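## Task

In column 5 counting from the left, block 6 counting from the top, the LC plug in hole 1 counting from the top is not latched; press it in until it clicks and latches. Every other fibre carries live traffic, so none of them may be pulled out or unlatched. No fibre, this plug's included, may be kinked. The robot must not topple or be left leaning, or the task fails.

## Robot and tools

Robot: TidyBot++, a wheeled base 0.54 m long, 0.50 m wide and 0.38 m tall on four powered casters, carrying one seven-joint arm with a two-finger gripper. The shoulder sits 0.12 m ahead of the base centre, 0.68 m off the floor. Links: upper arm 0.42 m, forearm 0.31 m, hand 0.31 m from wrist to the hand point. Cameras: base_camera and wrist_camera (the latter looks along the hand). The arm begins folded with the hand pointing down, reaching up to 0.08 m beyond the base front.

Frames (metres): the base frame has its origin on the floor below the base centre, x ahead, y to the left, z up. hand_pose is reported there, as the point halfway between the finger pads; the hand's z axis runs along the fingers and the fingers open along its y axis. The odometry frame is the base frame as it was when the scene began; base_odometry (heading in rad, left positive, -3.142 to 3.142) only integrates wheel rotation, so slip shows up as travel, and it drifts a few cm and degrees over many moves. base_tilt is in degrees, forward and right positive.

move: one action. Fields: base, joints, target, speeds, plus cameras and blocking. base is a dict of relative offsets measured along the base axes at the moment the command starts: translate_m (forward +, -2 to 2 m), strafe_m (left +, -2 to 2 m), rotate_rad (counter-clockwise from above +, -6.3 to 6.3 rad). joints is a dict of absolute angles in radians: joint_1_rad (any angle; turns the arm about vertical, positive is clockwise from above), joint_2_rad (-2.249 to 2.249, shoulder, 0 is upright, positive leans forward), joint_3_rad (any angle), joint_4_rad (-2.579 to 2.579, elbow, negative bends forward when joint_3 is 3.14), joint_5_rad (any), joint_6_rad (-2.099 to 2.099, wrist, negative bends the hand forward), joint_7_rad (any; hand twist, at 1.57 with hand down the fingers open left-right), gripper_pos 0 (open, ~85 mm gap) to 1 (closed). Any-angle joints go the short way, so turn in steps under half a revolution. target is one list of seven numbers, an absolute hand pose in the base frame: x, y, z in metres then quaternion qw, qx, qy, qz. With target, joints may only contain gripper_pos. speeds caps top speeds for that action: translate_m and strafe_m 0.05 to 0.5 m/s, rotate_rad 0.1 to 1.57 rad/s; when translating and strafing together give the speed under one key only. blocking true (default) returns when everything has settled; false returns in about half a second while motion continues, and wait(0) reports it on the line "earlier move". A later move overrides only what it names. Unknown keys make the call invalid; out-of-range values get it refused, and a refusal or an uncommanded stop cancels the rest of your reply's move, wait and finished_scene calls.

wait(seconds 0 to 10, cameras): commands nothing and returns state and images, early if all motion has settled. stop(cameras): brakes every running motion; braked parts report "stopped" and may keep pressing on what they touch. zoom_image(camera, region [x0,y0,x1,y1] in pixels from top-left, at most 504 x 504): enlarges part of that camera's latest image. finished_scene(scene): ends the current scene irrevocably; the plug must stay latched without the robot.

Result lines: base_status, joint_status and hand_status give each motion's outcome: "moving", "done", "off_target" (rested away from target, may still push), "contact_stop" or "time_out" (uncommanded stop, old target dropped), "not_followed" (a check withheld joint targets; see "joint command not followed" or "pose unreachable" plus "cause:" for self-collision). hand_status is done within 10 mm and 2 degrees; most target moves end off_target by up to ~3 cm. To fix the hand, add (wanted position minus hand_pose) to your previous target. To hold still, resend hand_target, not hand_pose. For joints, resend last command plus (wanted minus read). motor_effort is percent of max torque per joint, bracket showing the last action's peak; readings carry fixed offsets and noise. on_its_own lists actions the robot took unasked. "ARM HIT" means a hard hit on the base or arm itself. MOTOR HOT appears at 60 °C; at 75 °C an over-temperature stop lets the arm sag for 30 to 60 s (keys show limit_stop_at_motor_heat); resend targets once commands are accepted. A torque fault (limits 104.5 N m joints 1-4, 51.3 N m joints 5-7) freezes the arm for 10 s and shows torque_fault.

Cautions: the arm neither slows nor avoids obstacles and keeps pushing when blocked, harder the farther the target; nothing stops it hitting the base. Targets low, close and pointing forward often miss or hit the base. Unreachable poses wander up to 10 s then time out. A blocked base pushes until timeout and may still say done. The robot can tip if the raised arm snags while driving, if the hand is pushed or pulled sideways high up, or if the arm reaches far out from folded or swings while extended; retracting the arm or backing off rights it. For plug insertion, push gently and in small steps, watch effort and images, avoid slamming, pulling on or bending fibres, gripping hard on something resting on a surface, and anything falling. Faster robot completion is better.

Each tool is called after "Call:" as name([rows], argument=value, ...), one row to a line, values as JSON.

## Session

Call:
move()

Scene clock: 0.00 s.
base_odometry: x=+0.000 y=+0.000 heading=+0.000
base_tilt: forward=-0.5 right=-0.7
base_status: not commanded
joint_positions: joint_1_rad=-0.040 joint_2_rad=-0.331 joint_3_rad=+3.134 joint_4_rad=-2.552 joint_5_rad=-0.037 joint_6_rad=-0.918 joint_7_rad=+1.544 gripper_pos=+0.000
joint_status: not commanded
motor_effort: joint_1_rad=+0 joint_2_rad=+0 joint_3_rad=+1 joint_4_rad=+13 joint_5_rad=-1 joint_6_rad=+0 joint_7_rad=+0
hand_pose: x=+0.2327 y=+0.0156 z=+0.5783 quat_wxyz=(-0.013, +1.000, -0.001, +0.001) (m; base frame)
hand_target: x=+0.2322 y=+0.0156 z=+0.5780 quat_wxyz=(-0.013, +1.000, -0.001, +0.000) (m; base frame)
hand_status: not commanded
pictures: base_camera, wrist_camera
Images, in order (width x height): base_camera 644x364, wrist_camera 644x476.

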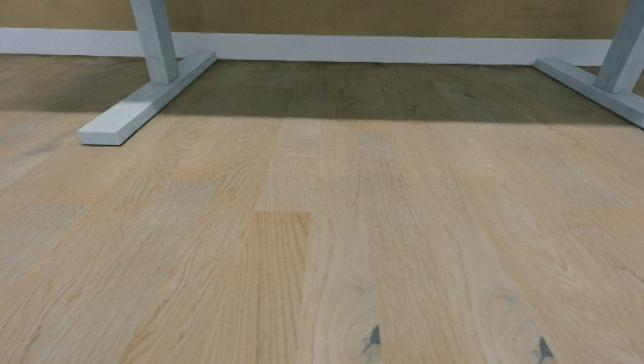

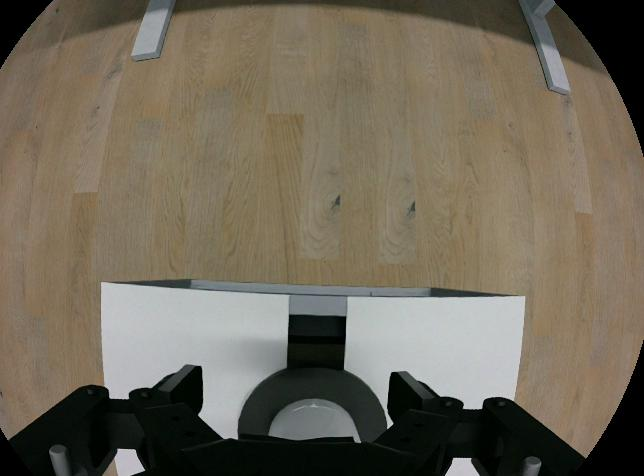

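Call:
move(joints={"joint_2_rad": -0.331, "joint_4_rad": -1.9, "joint_6_rad": -1.571, "gripper_pos": 0.95}, cameras=[])

Call:
move(joints={"joint_1_rad": -0.049, "joint_2_rad": 0.053, "joint_3_rad": 3.162, "joint_4_rad": -1.287, "joint_5_rad": 0.021, "joint_6_rad": -0.962, "joint_7_rad": 1.559}, cameras=["wrist_camera"])

Scene clock: 42.20 s.
move: done
base_odometry: x=+0.000 y=+0.000 heading=+0.000
base_tilt: forward=-0.5 right=-0.7
base_status: not commanded
joint_positions: joint_1_rad=-0.040 joint_2_rad=-0.331 joint_3_rad=+3.134 joint_4_rad=-1.910 joint_5_rad=-0.037 joint_6_rad=-1.533 joint_7_rad=+1.544 gripper_pos=+0.950
joint_status: all done
motor_effort: joint_1_rad=+0(1) joint_2_rad=-4(4) joint_3_rad=+0(1) joint_4_rad=+16(18) joint_5_rad=-1(1) joint_6_rad=+1(2) joint_7_rad=+0(0)
hand_pose: x=+0.3050 y=+0.0218 z=+0.7662 quat_wxyz=(-0.018, +1.000, +0.010, +0.015) (m; base frame)
hand_target: x=+0.2962 y=+0.0214 z=+0.7692 quat_wxyz=(-0.017, +1.000, +0.010, +0.000) (m; base frame)
hand_status: not commanded
pictures: none
No camera images: "cameras" was empty.

Scene clock: 44.43 s.
move: done
base_odometry: x=+0.000 y=+0.000 heading=+0.000
base_tilt: forward=-0.4 right=-0.8
base_status: not commanded
joint_positions: joint_1_rad=-0.040 joint_2_rad=+0.036 joint_3_rad=+3.143 joint_4_rad=-1.296 joint_5_rad=-0.033 joint_6_rad=-0.998 joint_7_rad=+1.544 gripper_pos=+0.950
joint_status: all done
motor_effort: joint_1_rad=-1(1) joint_2_rad=-21(22) joint_3_rad=+0(2) joint_4_rad=+20(20) joint_5_rad=-1(1) joint_6_rad=+7(7) joint_7_rad=+0(1)
hand_pose: x=+0.6643 y=+0.0309 z=+0.9624 quat_wxyz=(-0.029, +0.919, +0.002, +0.394) (m; base frame)
hand_target: x=+0.6791 y=+0.0123 z=+0.9661 quat_wxyz=(+0.003, +0.913, +0.010, +0.408) (m; base frame)
hand_status: not commanded
pictures: wrist_camera
Images, in order (width x height): wrist_camera 644x476.

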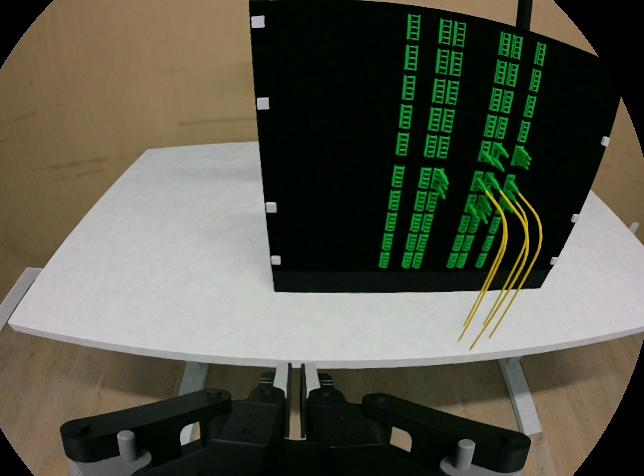

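Call:
zoom_image(camera="wrist_camera", region=[420, 120, 560, 280])

Call:
zoom_image(camera="wrist_camera", region=[465, 160, 530, 225])

Scaled by 3.150.

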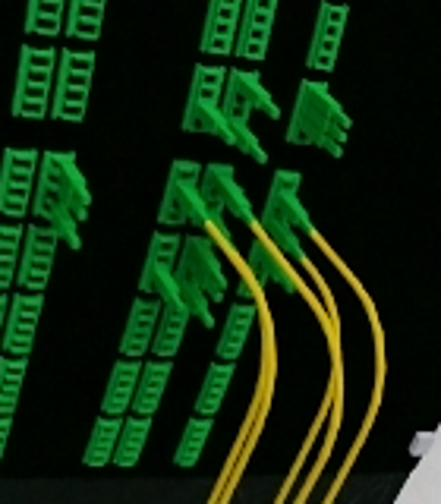

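Scaled by 7.754.

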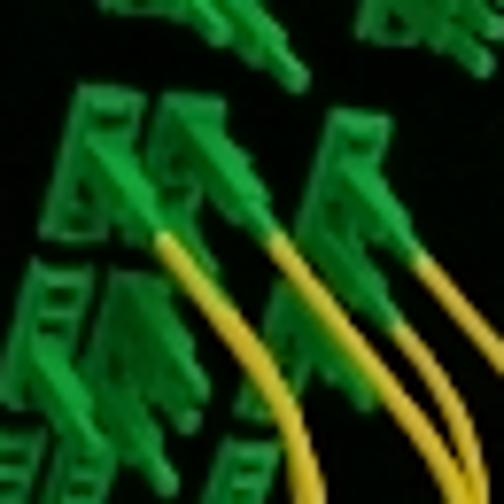

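Call:
move(base={"strafe_m": -0.25}, speeds={"strafe_m": 0.25}, joints={"joint_1_rad": -0.058, "joint_2_rad": 0.065, "joint_3_rad": 3.191, "joint_4_rad": -1.287, "joint_5_rad": 0.078, "joint_6_rad": -0.926, "joint_7_rad": 1.578}, cameras=["wrist_camera"])

Scene clock: 83.07 s.
move: done
base_odometry: x=+0.000 y=-0.250 heading=+0.000
base_tilt: forward=-0.4 right=-0.7
base_status: done
joint_positions: joint_1_rad=-0.049 joint_2_rad=+0.046 joint_3_rad=+3.181 joint_4_rad=-1.296 joint_5_rad=+0.028 joint_6_rad=-0.957 joint_7_rad=+1.544 gripper_pos=+0.950
joint_status: all done
motor_effort: joint_1_rad=+0(2) joint_2_rad=-21(22) joint_3_rad=+0(2) joint_4_rad=+20(21) joint_5_rad=-1(1) joint_6_rad=+7(8) joint_7_rad=+0(1)
hand_pose: x=+0.6774 y=+0.0001 z=+0.9666 quat_wxyz=(+0.007, +0.912, -0.005, +0.409) (m; base frame)
hand_target: x=+0.6904 y=-0.0121 z=+0.9685 quat_wxyz=(+0.039, +0.907, +0.016, +0.418) (m; base frame)
hand_status: not commanded
pictures: wrist_camera
Images, in order (width x height): wrist_camera 644x476.

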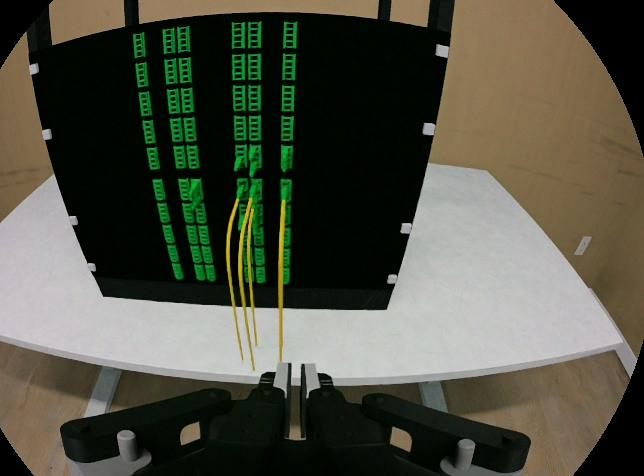

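Call:
zoom_image(camera="wrist_camera", region=[80, 260, 200, 330])

Call:
zoom_image(camera="wrist_camera", region=[320, 260, 440, 330])

Call:
zoom_image(camera="wrist_camera", region=[220, 10, 320, 110])

Call:
zoom_image(camera="wrist_camera", region=[220, 130, 320, 290])

Scaled by 4.200.

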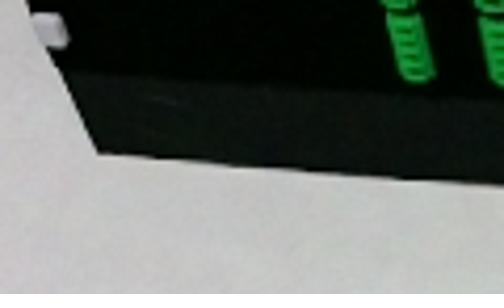

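Scaled by 4.200.

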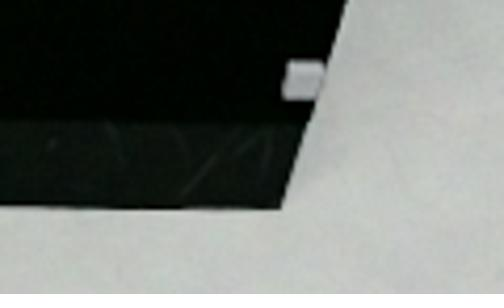

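Scaled by 5.040.

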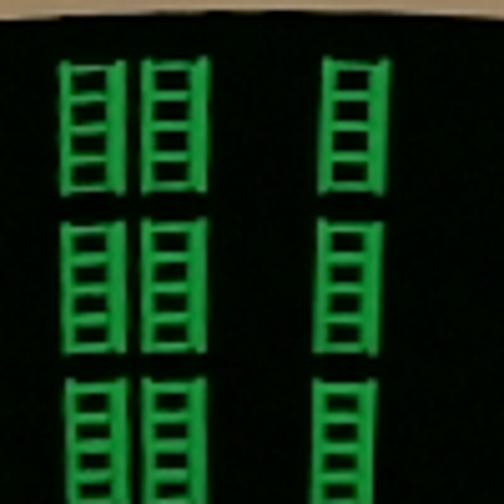

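Scaled by 3.150.

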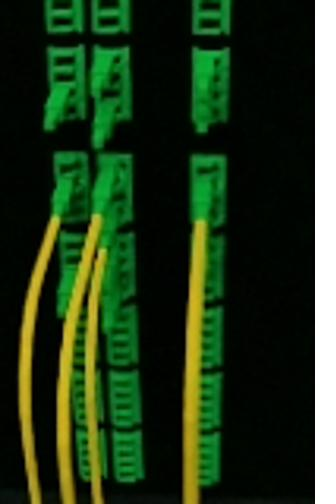

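Call:
zoom_image(camera="wrist_camera", region=[226, 140, 300, 214])

Call:
zoom_image(camera="wrist_camera", region=[232, 170, 272, 210])

Scaled by 6.811.

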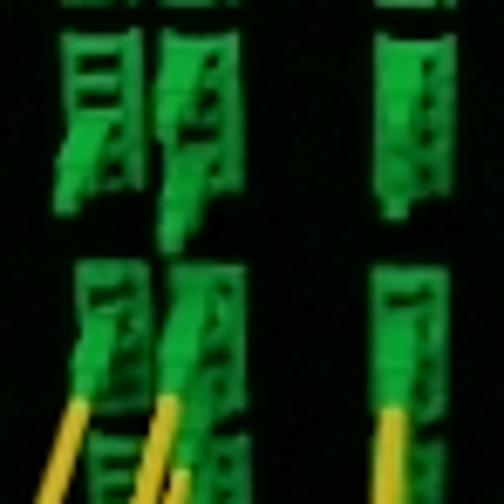

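Scaled by 12.600.

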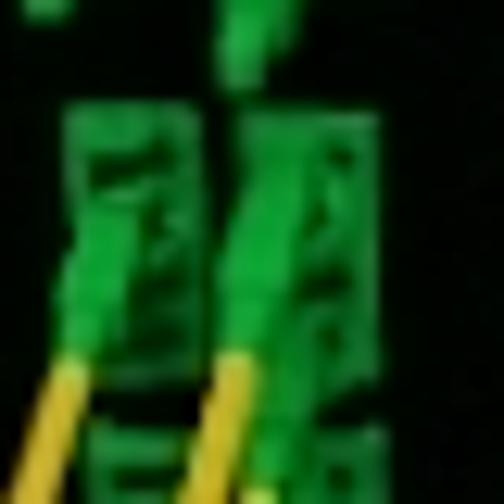

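Call:
move(base={"translate_m": 0.12, "strafe_m": 0.045}, speeds={"translate_m": 0.25}, cameras=["wrist_camera"])

Call:
zoom_image(camera="wrist_camera", region=[250, 190, 400, 340])

Scene clock: 227.47 s.
move: done
base_odometry: x=+0.120 y=-0.205 heading=+0.000
base_tilt: forward=-0.5 right=-0.8
base_status: done
joint_positions: joint_1_rad=-0.049 joint_2_rad=+0.063 joint_3_rad=+3.181 joint_4_rad=-1.294 joint_5_rad=+0.029 joint_6_rad=-0.954 joint_7_rad=+1.544 gripper_pos=+0.950
joint_status: not commanded
motor_effort: joint_1_rad=+0(1) joint_2_rad=-22(25) joint_3_rad=+0(1) joint_4_rad=+20(21) joint_5_rad=+0(1) joint_6_rad=+7(7) joint_7_rad=+0(0)
hand_pose: x=+0.6831 y=+0.0003 z=+0.9584 quat_wxyz=(+0.008, +0.915, -0.004, +0.403) (m; base frame)
hand_target: x=+0.6904 y=-0.0121 z=+0.9685 quat_wxyz=(+0.039, +0.907, +0.016, +0.418) (m; base frame)
hand_status: not commanded
pictures: wrist_camera
Images, in order (width x height): wrist_camera 644x476.

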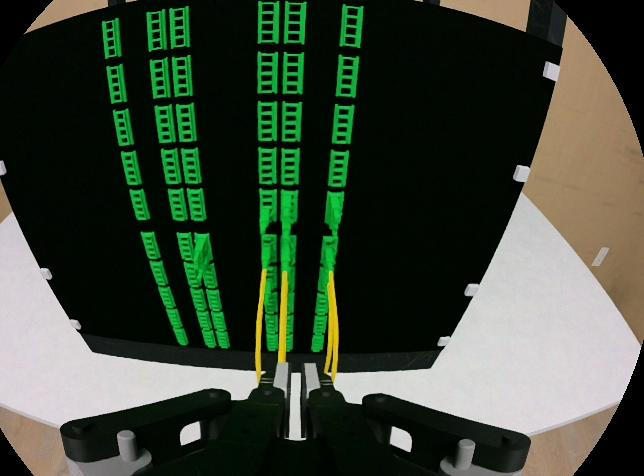

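Scaled by 3.360.

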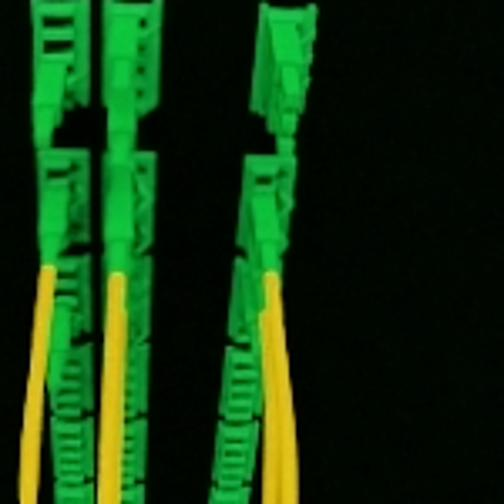

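Call:
zoom_image(camera="wrist_camera", region=[276, 186, 304, 226])

Call:
zoom_image(camera="wrist_camera", region=[274, 226, 302, 266])

Call:
zoom_image(camera="wrist_camera", region=[274, 256, 302, 296])

Call:
zoom_image(camera="wrist_camera", region=[254, 226, 282, 266])

Call:
zoom_image(camera="wrist_camera", region=[316, 226, 344, 296])

Scaled by 12.600.

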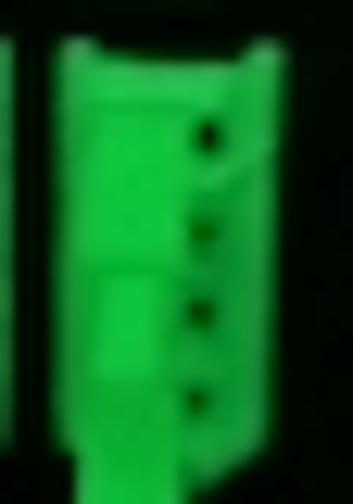

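Scaled by 12.600.

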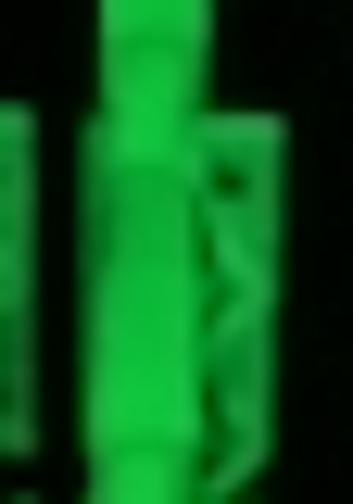

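Scaled by 12.600.

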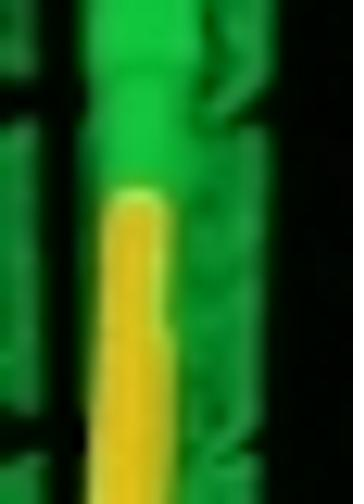

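Scaled by 12.600.

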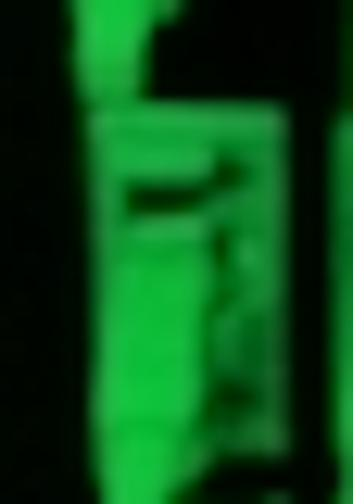

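Scaled by 7.200.

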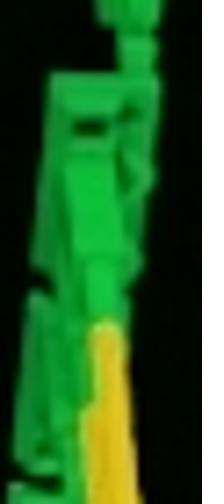

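Call:
move(base={"translate_m": 0.045, "strafe_m": 0.007}, speeds={"translate_m": 0.15}, joints={"joint_6_rad": -1.01}, cameras=["wrist_camera"])

Call:
zoom_image(camera="wrist_camera", region=[240, 220, 370, 350])

Scene clock: 363.43 s.
move: done
base_odometry: x=+0.165 y=-0.198 heading=+0.000
base_tilt: forward=-0.4 right=-0.8
base_status: done
joint_positions: joint_1_rad=-0.049 joint_2_rad=+0.069 joint_3_rad=+3.181 joint_4_rad=-1.291 joint_5_rad=+0.029 joint_6_rad=-1.009 joint_7_rad=+1.544 gripper_pos=+0.950
joint_status: all done
motor_effort: joint_1_rad=+0(2) joint_2_rad=-22(26) joint_3_rad=+0(1) joint_4_rad=+20(22) joint_5_rad=-1(1) joint_6_rad=+7(8) joint_7_rad=+0(0)
hand_pose: x=+0.6733 y=-0.0002 z=+0.9445 quat_wxyz=(+0.009, +0.926, -0.005, +0.377) (m; base frame)
hand_target: x=+0.6726 y=-0.0135 z=+0.9493 quat_wxyz=(+0.040, +0.924, +0.015, +0.380) (m; base frame)
hand_status: not commanded
pictures: wrist_camera
Images, in order (width x height): wrist_camera 644x476.

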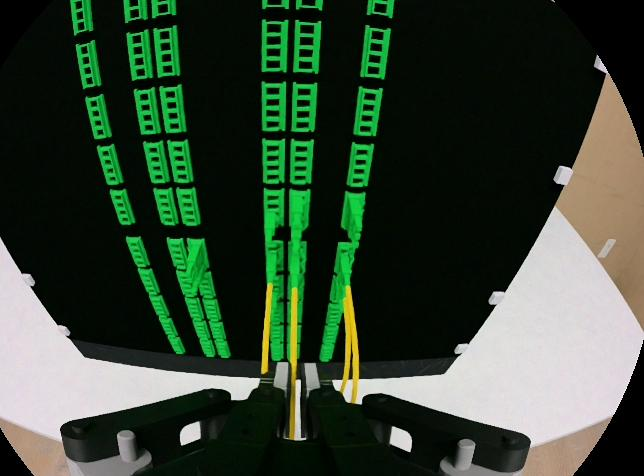

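Scaled by 3.877.

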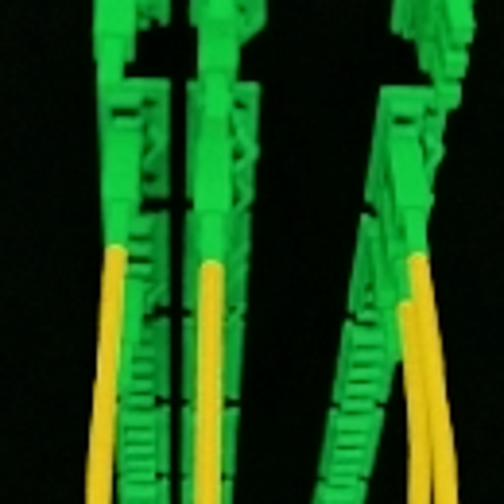

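Call:
zoom_image(camera="wrist_camera", region=[282, 270, 312, 310])

Call:
zoom_image(camera="wrist_camera", region=[284, 236, 312, 276])

Call:
zoom_image(camera="wrist_camera", region=[330, 270, 360, 310])

Call:
zoom_image(camera="wrist_camera", region=[258, 236, 288, 296])

Scaled by 12.600.

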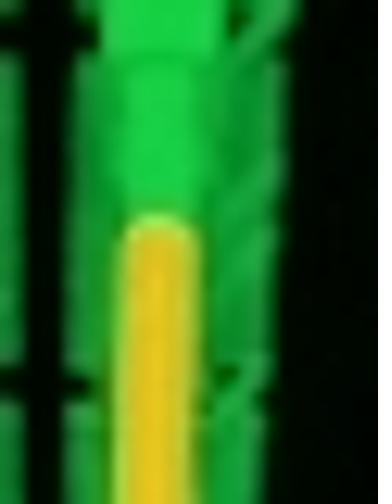

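Scaled by 12.600.

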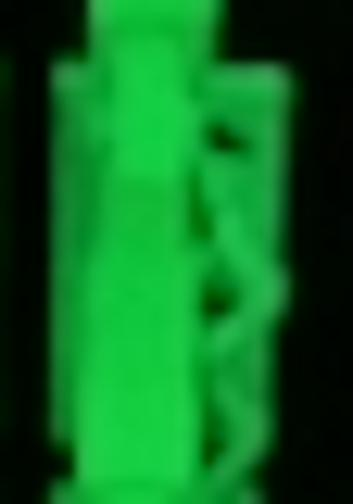

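Scaled by 12.600.

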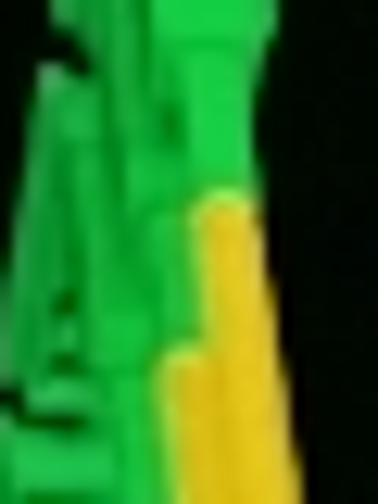

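Scaled by 8.400.

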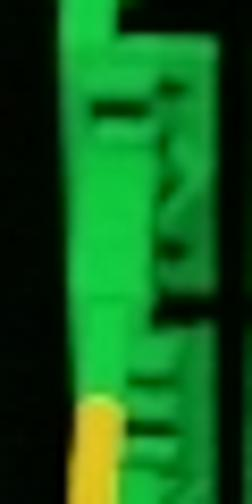

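Call:
move(base={"translate_m": 0.03}, speeds={"translate_m": 0.15}, cameras=["wrist_camera"])

Call:
zoom_image(camera="wrist_camera", region=[276, 300, 306, 340])

Call:
zoom_image(camera="wrist_camera", region=[340, 300, 370, 340])

Call:
zoom_image(camera="wrist_camera", region=[250, 300, 280, 340])

Call:
zoom_image(camera="wrist_camera", region=[276, 260, 316, 314])

Scene clock: 411.17 s.
move: done
base_odometry: x=+0.195 y=-0.198 heading=+0.001
base_tilt: forward=-0.5 right=-0.8
base_status: done
joint_positions: joint_1_rad=-0.049 joint_2_rad=+0.072 joint_3_rad=+3.181 joint_4_rad=-1.291 joint_5_rad=+0.029 joint_6_rad=-1.009 joint_7_rad=+1.544 gripper_pos=+0.950
joint_status: not commanded
motor_effort: joint_1_rad=+0(1) joint_2_rad=-22(26) joint_3_rad=+0(1) joint_4_rad=+20(21) joint_5_rad=-1(1) joint_6_rad=+6(7) joint_7_rad=+0(0)
hand_pose: x=+0.6741 y=-0.0001 z=+0.9429 quat_wxyz=(+0.009, +0.927, -0.005, +0.376) (m; base frame)
hand_target: x=+0.6726 y=-0.0135 z=+0.9493 quat_wxyz=(+0.040, +0.924, +0.015, +0.380) (m; base frame)
hand_status: not commanded
pictures: wrist_camera
Images, in order (width x height): wrist_camera 644x476.

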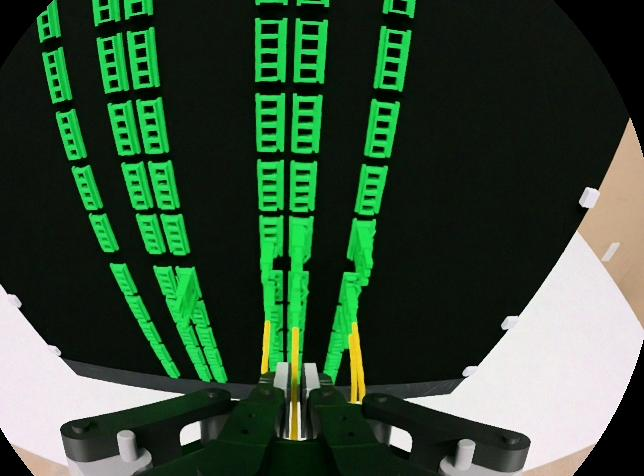

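Scaled by 12.600.

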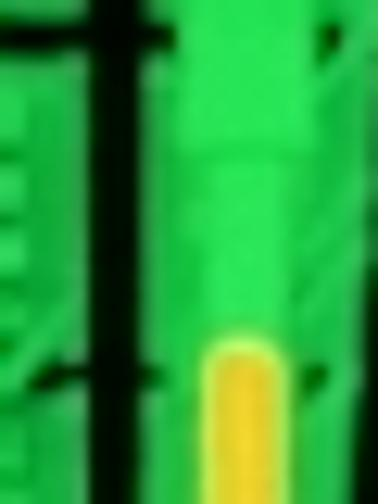

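Scaled by 12.600.

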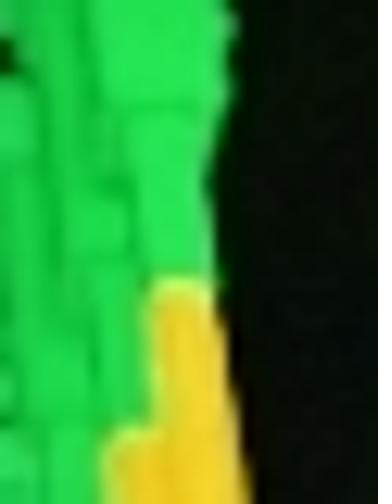

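Scaled by 12.600.

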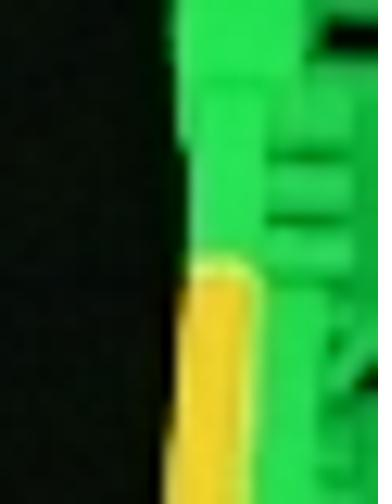

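Scaled by 9.333.

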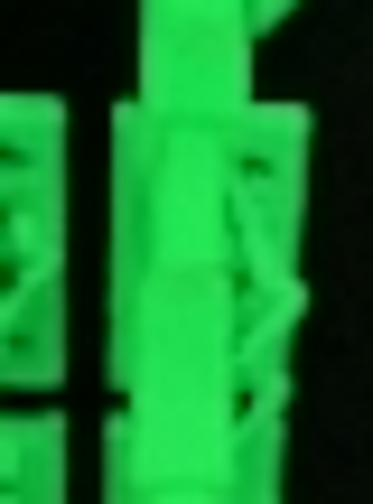

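Call:
move(base={"translate_m": 0.018}, speeds={"translate_m": 0.1}, joints={"gripper_pos": 0.957}, cameras=["wrist_camera"])

Call:
zoom_image(camera="wrist_camera", region=[260, 330, 330, 400])

Call:
zoom_image(camera="wrist_camera", region=[280, 330, 310, 370])

Scene clock: 461.13 s.
move: done
base_odometry: x=+0.214 y=-0.198 heading=+0.001
base_tilt: forward=-0.4 right=-0.8
base_status: done
joint_positions: joint_1_rad=-0.049 joint_2_rad=+0.073 joint_3_rad=+3.181 joint_4_rad=-1.291 joint_5_rad=+0.029 joint_6_rad=-1.009 joint_7_rad=+1.544 gripper_pos=+0.957
joint_status: all done
motor_effort: joint_1_rad=+1(1) joint_2_rad=-23(27) joint_3_rad=+0(1) joint_4_rad=+20(21) joint_5_rad=+0(1) joint_6_rad=+7(7) joint_7_rad=+0(0)
hand_pose: x=+0.6744 y=-0.0001 z=+0.9425 quat_wxyz=(+0.009, +0.927, -0.005, +0.375) (m; base frame)
hand_target: x=+0.6726 y=-0.0135 z=+0.9493 quat_wxyz=(+0.040, +0.924, +0.015, +0.380) (m; base frame)
hand_status: not commanded
pictures: wrist_camera
Images, in order (width x height): wrist_camera 644x476.

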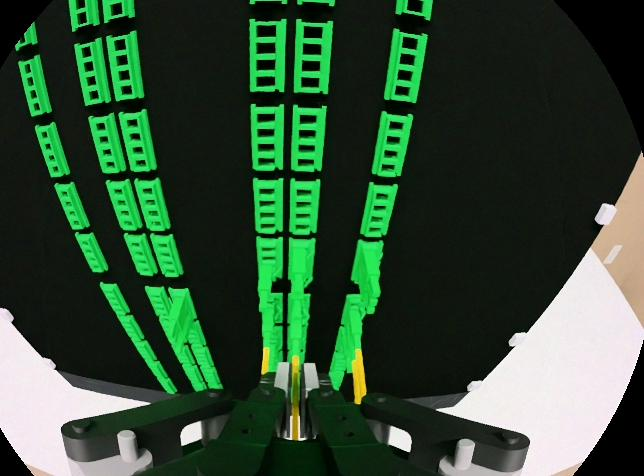

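Scaled by 7.200.

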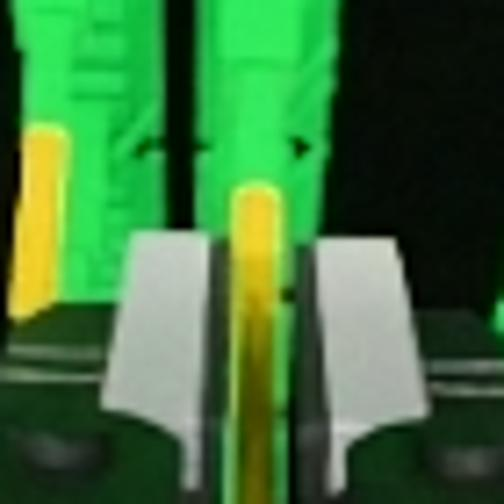

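Scaled by 12.600.

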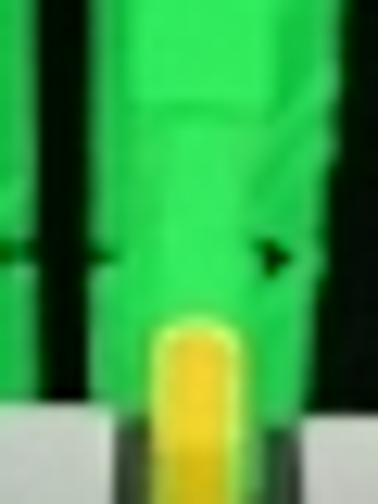

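Call:
move(base={"strafe_m": 0.0007}, speeds={"strafe_m": 0.05}, joints={"joint_2_rad": 0.079}, cameras=["wrist_camera"])

Call:
zoom_image(camera="wrist_camera", region=[260, 330, 330, 400])

Scene clock: 501.40 s.
move: done
base_odometry: x=+0.214 y=-0.197 heading=+0.001
base_tilt: forward=-0.5 right=-0.8
base_status: done
joint_positions: joint_1_rad=-0.050 joint_2_rad=+0.074 joint_3_rad=+3.182 joint_4_rad=-1.291 joint_5_rad=+0.030 joint_6_rad=-1.009 joint_7_rad=+1.544 gripper_pos=+0.957
joint_status: all done
motor_effort: joint_1_rad=+0(5) joint_2_rad=-22(23) joint_3_rad=+0(5) joint_4_rad=+20(20) joint_5_rad=+0(2) joint_6_rad=+6(7) joint_7_rad=+0(0)
hand_pose: x=+0.6745 y=-0.0008 z=+0.9422 quat_wxyz=(+0.010, +0.927, -0.005, +0.375) (m; base frame)
hand_target: x=+0.6762 y=-0.0133 z=+0.9416 quat_wxyz=(+0.040, +0.927, +0.015, +0.373) (m; base frame)
hand_status: not commanded
pictures: wrist_camera
Images, in order (width x height): wrist_camera 644x476.

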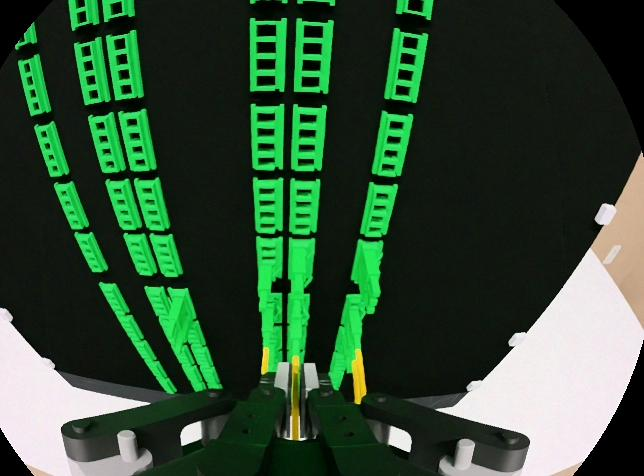

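Scaled by 7.200.

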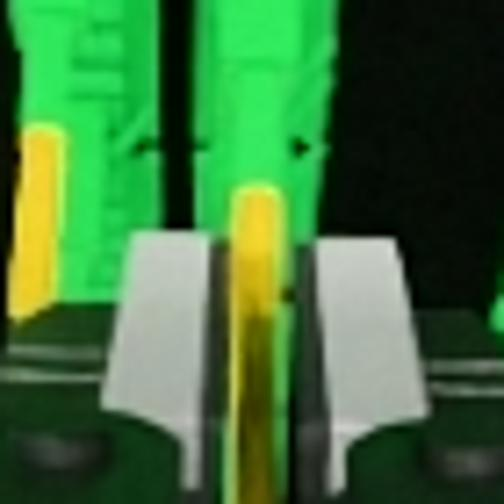

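Call:
move(joints={"joint_2_rad": 0.094}, cameras=[])

Scene clock: 516.83 s.
move: done
base_odometry: x=+0.214 y=-0.197 heading=+0.001
base_tilt: forward=-0.5 right=-0.8
base_status: not commanded
joint_positions: joint_1_rad=-0.050 joint_2_rad=+0.079 joint_3_rad=+3.182 joint_4_rad=-1.291 joint_5_rad=+0.030 joint_6_rad=-1.009 joint_7_rad=+1.544 gripper_pos=+0.957
joint_status: all done
motor_effort: joint_1_rad=+0(0) joint_2_rad=-22(24) joint_3_rad=+0(1) joint_4_rad=+20(21) joint_5_rad=-1(1) joint_6_rad=+6(7) joint_7_rad=+0(0)
hand_pose: x=+0.6758 y=-0.0008 z=+0.9394 quat_wxyz=(+0.010, +0.928, -0.005, +0.373) (m; base frame)
hand_target: x=+0.6801 y=-0.0131 z=+0.9332 quat_wxyz=(+0.040, +0.929, +0.015, +0.366) (m; base frame)
hand_status: not commanded
pictures: none
No camera images: "cameras" was empty.

Call:
move(joints={"joint_2_rad": 0.107}, cameras=["wrist_camera"])

Call:
zoom_image(camera="wrist_camera", region=[260, 330, 330, 400])

Call:
zoom_image(camera="wrist_camera", region=[280, 330, 310, 370])

Scene clock: 522.30 s.
move: done
base_odometry: x=+0.214 y=-0.197 heading=+0.001
base_tilt: forward=-0.5 right=-0.8
base_status: not commanded
joint_positions: joint_1_rad=-0.050 joint_2_rad=+0.088 joint_3_rad=+3.182 joint_4_rad=-1.291 joint_5_rad=+0.030 joint_6_rad=-1.009 joint_7_rad=+1.544 gripper_pos=+0.957
joint_status: all done
motor_effort: joint_1_rad=+0(1) joint_2_rad=-23(24) joint_3_rad=+0(1) joint_4_rad=+19(21) joint_5_rad=-1(1) joint_6_rad=+6(7) joint_7_rad=+0(0)
hand_pose: x=+0.6782 y=-0.0007 z=+0.9341 quat_wxyz=(+0.010, +0.930, -0.005, +0.368) (m; base frame)
hand_target: x=+0.6833 y=-0.0129 z=+0.9260 quat_wxyz=(+0.040, +0.932, +0.016, +0.360) (m; base frame)
hand_status: not commanded
pictures: wrist_camera
Images, in order (width x height): wrist_camera 644x476.

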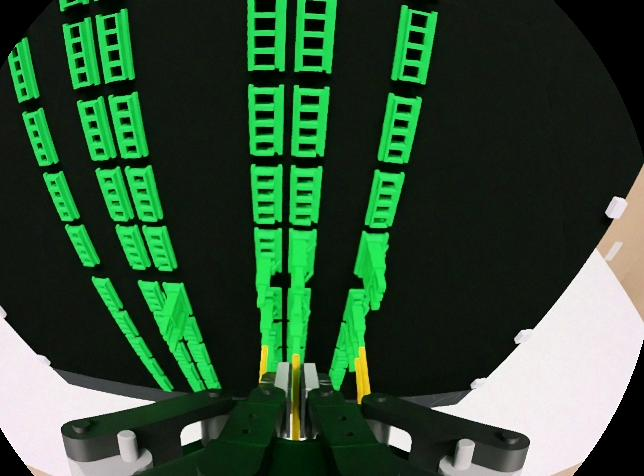

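Scaled by 7.200.

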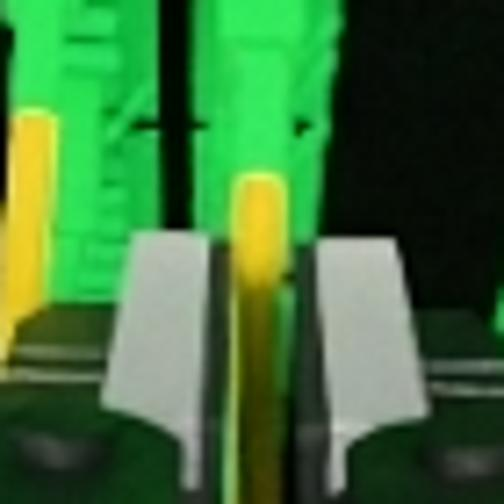

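Scaled by 12.600.

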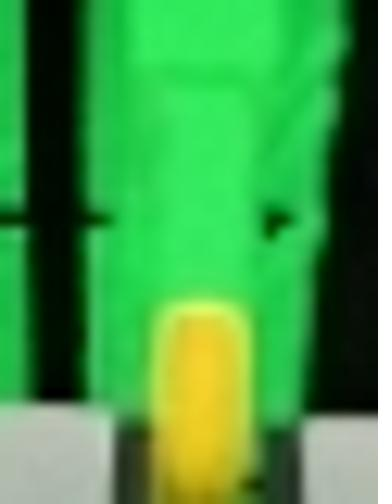

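Call:
move(joints={"joint_2_rad": 0.113}, cameras=[])

Scene clock: 530.13 s.
move: done
base_odometry: x=+0.214 y=-0.197 heading=+0.001
base_tilt: forward=-0.5 right=-0.8
base_status: not commanded
joint_positions: joint_1_rad=-0.050 joint_2_rad=+0.092 joint_3_rad=+3.182 joint_4_rad=-1.291 joint_5_rad=+0.030 joint_6_rad=-1.009 joint_7_rad=+1.544 gripper_pos=+0.957
joint_status: all done
motor_effort: joint_1_rad=+0(1) joint_2_rad=-23(23) joint_3_rad=+0(1) joint_4_rad=+20(21) joint_5_rad=-1(1) joint_6_rad=+6(7) joint_7_rad=+0(0)
hand_pose: x=+0.6792 y=-0.0006 z=+0.9320 quat_wxyz=(+0.010, +0.930, -0.005, +0.367) (m; base frame)
hand_target: x=+0.6847 y=-0.0128 z=+0.9226 quat_wxyz=(+0.041, +0.933, +0.016, +0.358) (m; base frame)
hand_status: not commanded
pictures: none
No camera images: "cameras" was empty.

Call:
move(joints={"joint_1_rad": -0.051, "joint_2_rad": 0.095, "joint_3_rad": 3.180, "joint_4_rad": -1.286, "joint_5_rad": 0.030, "joint_6_rad": -1.003, "joint_7_rad": 1.544}, base={"translate_m": 0.006}, speeds={"translate_m": 0.05}, cameras=["wrist_camera"])

Call:
zoom_image(camera="wrist_camera", region=[260, 330, 330, 400])

Call:
zoom_image(camera="wrist_camera", region=[280, 340, 310, 380])

Scene clock: 538.10 s.
move: done
base_odometry: x=+0.220 y=-0.197 heading=+0.001
base_tilt: forward=-0.5 right=-0.7
base_status: done
joint_positions: joint_1_rad=-0.050 joint_2_rad=+0.091 joint_3_rad=+3.182 joint_4_rad=-1.291 joint_5_rad=+0.026 joint_6_rad=-1.009 joint_7_rad=+1.544 gripper_pos=+0.957
joint_status: all done
motor_effort: joint_1_rad=-1(2) joint_2_rad=-22(26) joint_3_rad=+0(1) joint_4_rad=+20(22) joint_5_rad=-1(2) joint_6_rad=+6(7) joint_7_rad=+0(1)
hand_pose: x=+0.6790 y=+0.0006 z=+0.9323 quat_wxyz=(+0.008, +0.930, -0.005, +0.367) (m; base frame)
hand_target: x=+0.6820 y=+0.0016 z=+0.9340 quat_wxyz=(+0.009, +0.929, -0.003, +0.370) (m; base frame)
hand_status: not commanded
pictures: wrist_camera
Images, in order (width x height): wrist_camera 644x476.

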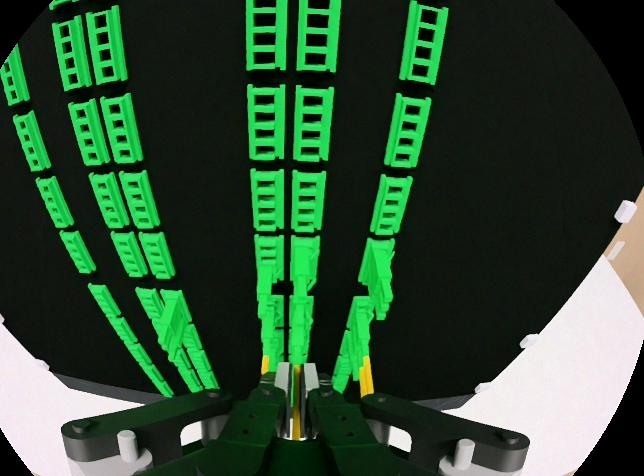

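Scaled by 7.200.

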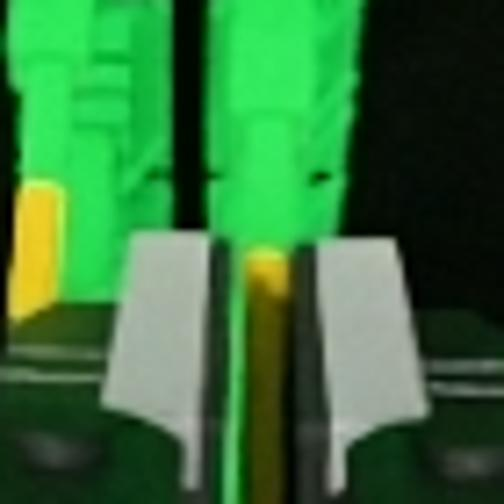

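Scaled by 12.600.

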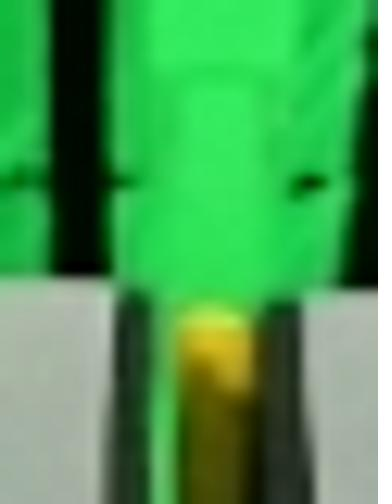

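Call:
move(joints={"gripper_pos": 0.95}, base={"strafe_m": -0.0007}, speeds={"strafe_m": 0.05}, cameras=["wrist_camera"])

Call:
zoom_image(camera="wrist_camera", region=[280, 340, 310, 380])

Scene clock: 553.40 s.
move: done
base_odometry: x=+0.220 y=-0.197 heading=+0.001
base_tilt: forward=-0.4 right=-0.7
base_status: done
joint_positions: joint_1_rad=-0.050 joint_2_rad=+0.091 joint_3_rad=+3.182 joint_4_rad=-1.291 joint_5_rad=+0.026 joint_6_rad=-1.009 joint_7_rad=+1.544 gripper_pos=+0.950
joint_status: all done
motor_effort: joint_1_rad=-1(4) joint_2_rad=-22(23) joint_3_rad=-1(4) joint_4_rad=+20(21) joint_5_rad=-1(2) joint_6_rad=+6(7) joint_7_rad=+0(0)
hand_pose: x=+0.6790 y=+0.0006 z=+0.9323 quat_wxyz=(+0.008, +0.930, -0.005, +0.367) (m; base frame)
hand_target: x=+0.6820 y=+0.0016 z=+0.9340 quat_wxyz=(+0.009, +0.929, -0.003, +0.370) (m; base frame)
hand_status: not commanded
pictures: wrist_camera
Images, in order (width x height): wrist_camera 644x476.

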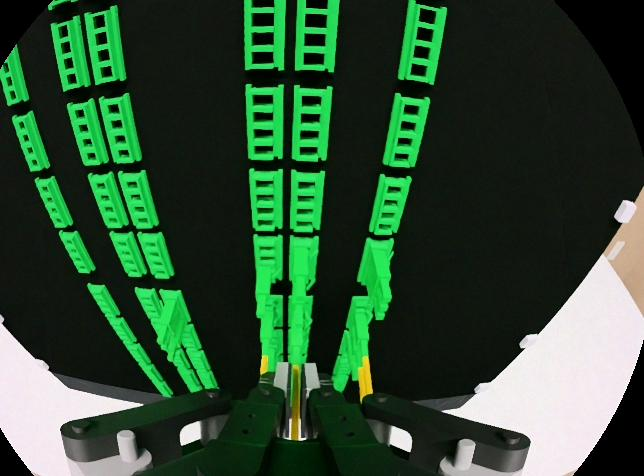

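Scaled by 12.600.

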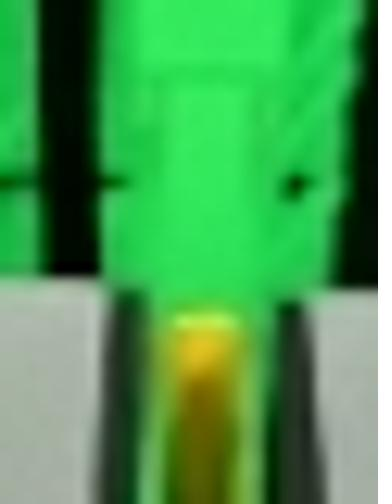

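Call:
move(base={"translate_m": 0.004}, speeds={"translate_m": 0.05}, cameras=["wrist_camera"])

Call:
zoom_image(camera="wrist_camera", region=[260, 330, 330, 400])

Call:
zoom_image(camera="wrist_camera", region=[280, 350, 310, 390])

Scene clock: 558.07 s.
move: done
base_odometry: x=+0.224 y=-0.197 heading=+0.001
base_tilt: forward=-0.5 right=-0.8
base_status: done
joint_positions: joint_1_rad=-0.050 joint_2_rad=+0.092 joint_3_rad=+3.182 joint_4_rad=-1.290 joint_5_rad=+0.026 joint_6_rad=-1.009 joint_7_rad=+1.544 gripper_pos=+0.950
joint_status: not commanded
motor_effort: joint_1_rad=-1(2) joint_2_rad=-22(27) joint_3_rad=-2(2) joint_4_rad=+20(20) joint_5_rad=-2(2) joint_6_rad=+6(7) joint_7_rad=+0(0)
hand_pose: x=+0.6791 y=+0.0006 z=+0.9322 quat_wxyz=(+0.008, +0.930, -0.005, +0.367) (m; base frame)
hand_target: x=+0.6820 y=+0.0016 z=+0.9340 quat_wxyz=(+0.009, +0.929, -0.003, +0.370) (m; base frame)
hand_status: not commanded
pictures: wrist_camera
Images, in order (width x height): wrist_camera 644x476.

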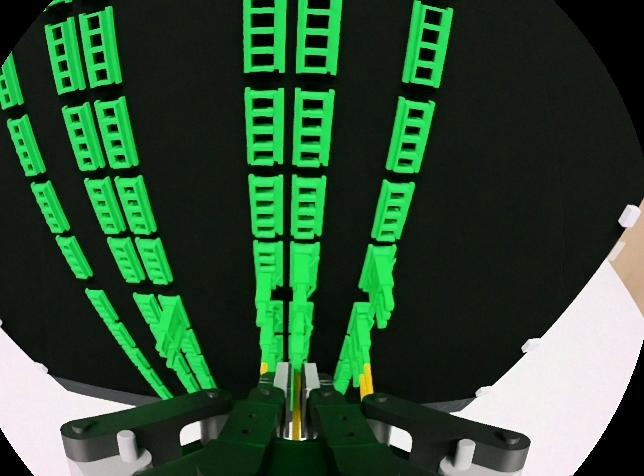

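Scaled by 7.200.

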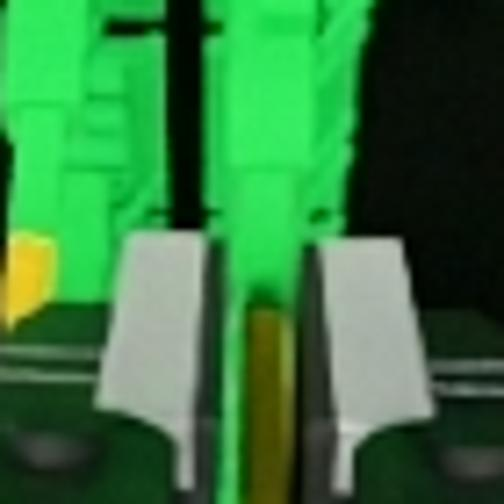

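Scaled by 12.600.

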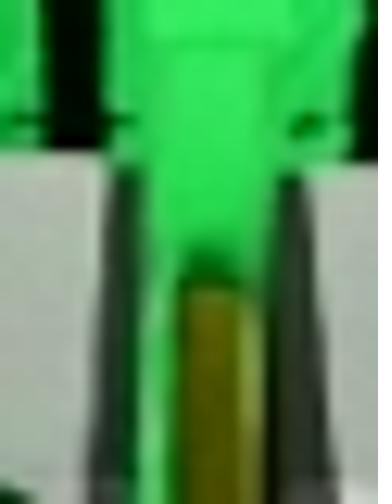

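Call:
move(joints={"gripper_pos": 0.962}, cameras=["wrist_camera"])

Call:
zoom_image(camera="wrist_camera", region=[280, 350, 310, 390])

Scene clock: 567.57 s.
move: done
base_odometry: x=+0.224 y=-0.197 heading=+0.001
base_tilt: forward=-0.5 right=-0.7
base_status: not commanded
joint_positions: joint_1_rad=-0.050 joint_2_rad=+0.092 joint_3_rad=+3.182 joint_4_rad=-1.290 joint_5_rad=+0.026 joint_6_rad=-1.009 joint_7_rad=+1.544 gripper_pos=+0.962
joint_status: all done
motor_effort: joint_1_rad=-1(1) joint_2_rad=-23(23) joint_3_rad=+0(1) joint_4_rad=+20(20) joint_5_rad=-1(1) joint_6_rad=+6(6) joint_7_rad=+0(0)
hand_pose: x=+0.6791 y=+0.0006 z=+0.9322 quat_wxyz=(+0.008, +0.930, -0.005, +0.367) (m; base frame)
hand_target: x=+0.6820 y=+0.0016 z=+0.9340 quat_wxyz=(+0.009, +0.929, -0.003, +0.370) (m; base frame)
hand_status: not commanded
pictures: wrist_camera
Images, in order (width x height): wrist_camera 644x476.

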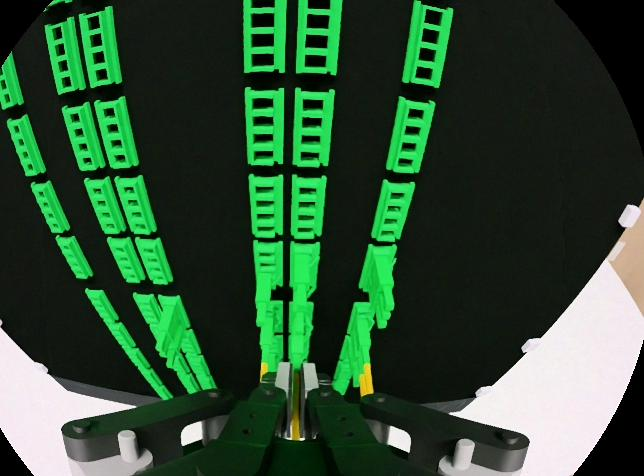

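Scaled by 12.600.

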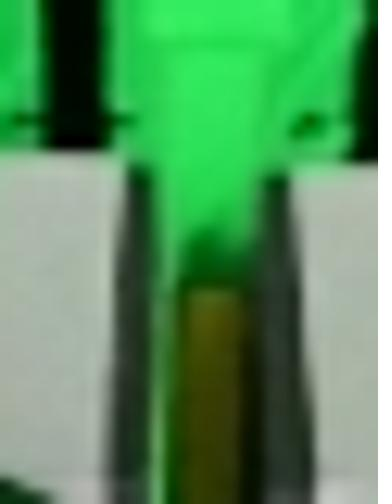

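Call:
move(base={"translate_m": 0.003}, speeds={"translate_m": 0.05}, cameras=["wrist_camera"])

Call:
zoom_image(camera="wrist_camera", region=[280, 350, 310, 390])

Scene clock: 572.70 s.
move: done
base_odometry: x=+0.227 y=-0.197 heading=+0.001
base_tilt: forward=-0.5 right=-0.8
base_status: done
joint_positions: joint_1_rad=-0.050 joint_2_rad=+0.091 joint_3_rad=+3.182 joint_4_rad=-1.290 joint_5_rad=+0.026 joint_6_rad=-1.009 joint_7_rad=+1.544 gripper_pos=+0.962
joint_status: not commanded
motor_effort: joint_1_rad=-1(3) joint_2_rad=-22(26) joint_3_rad=-3(3) joint_4_rad=+19(21) joint_5_rad=-2(2) joint_6_rad=+6(7) joint_7_rad=+0(0)
hand_pose: x=+0.6790 y=+0.0006 z=+0.9324 quat_wxyz=(+0.008, +0.930, -0.005, +0.367) (m; base frame)
hand_target: x=+0.6820 y=+0.0016 z=+0.9340 quat_wxyz=(+0.009, +0.929, -0.003, +0.370) (m; base frame)
hand_status: not commanded
pictures: wrist_camera
Images, in order (width x height): wrist_camera 644x476.

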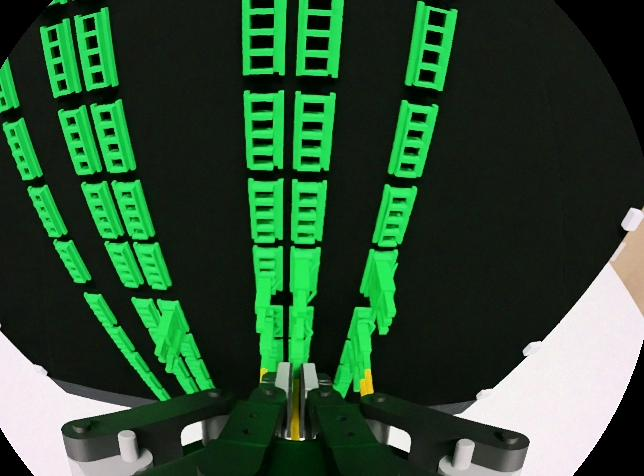

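Scaled by 12.600.

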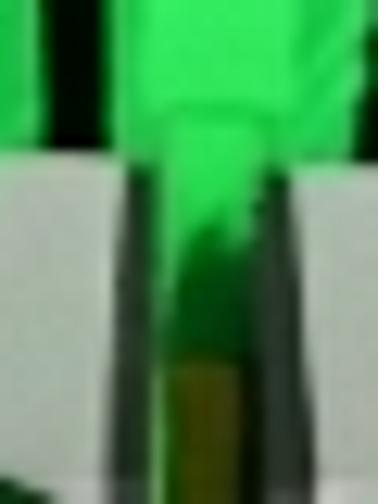

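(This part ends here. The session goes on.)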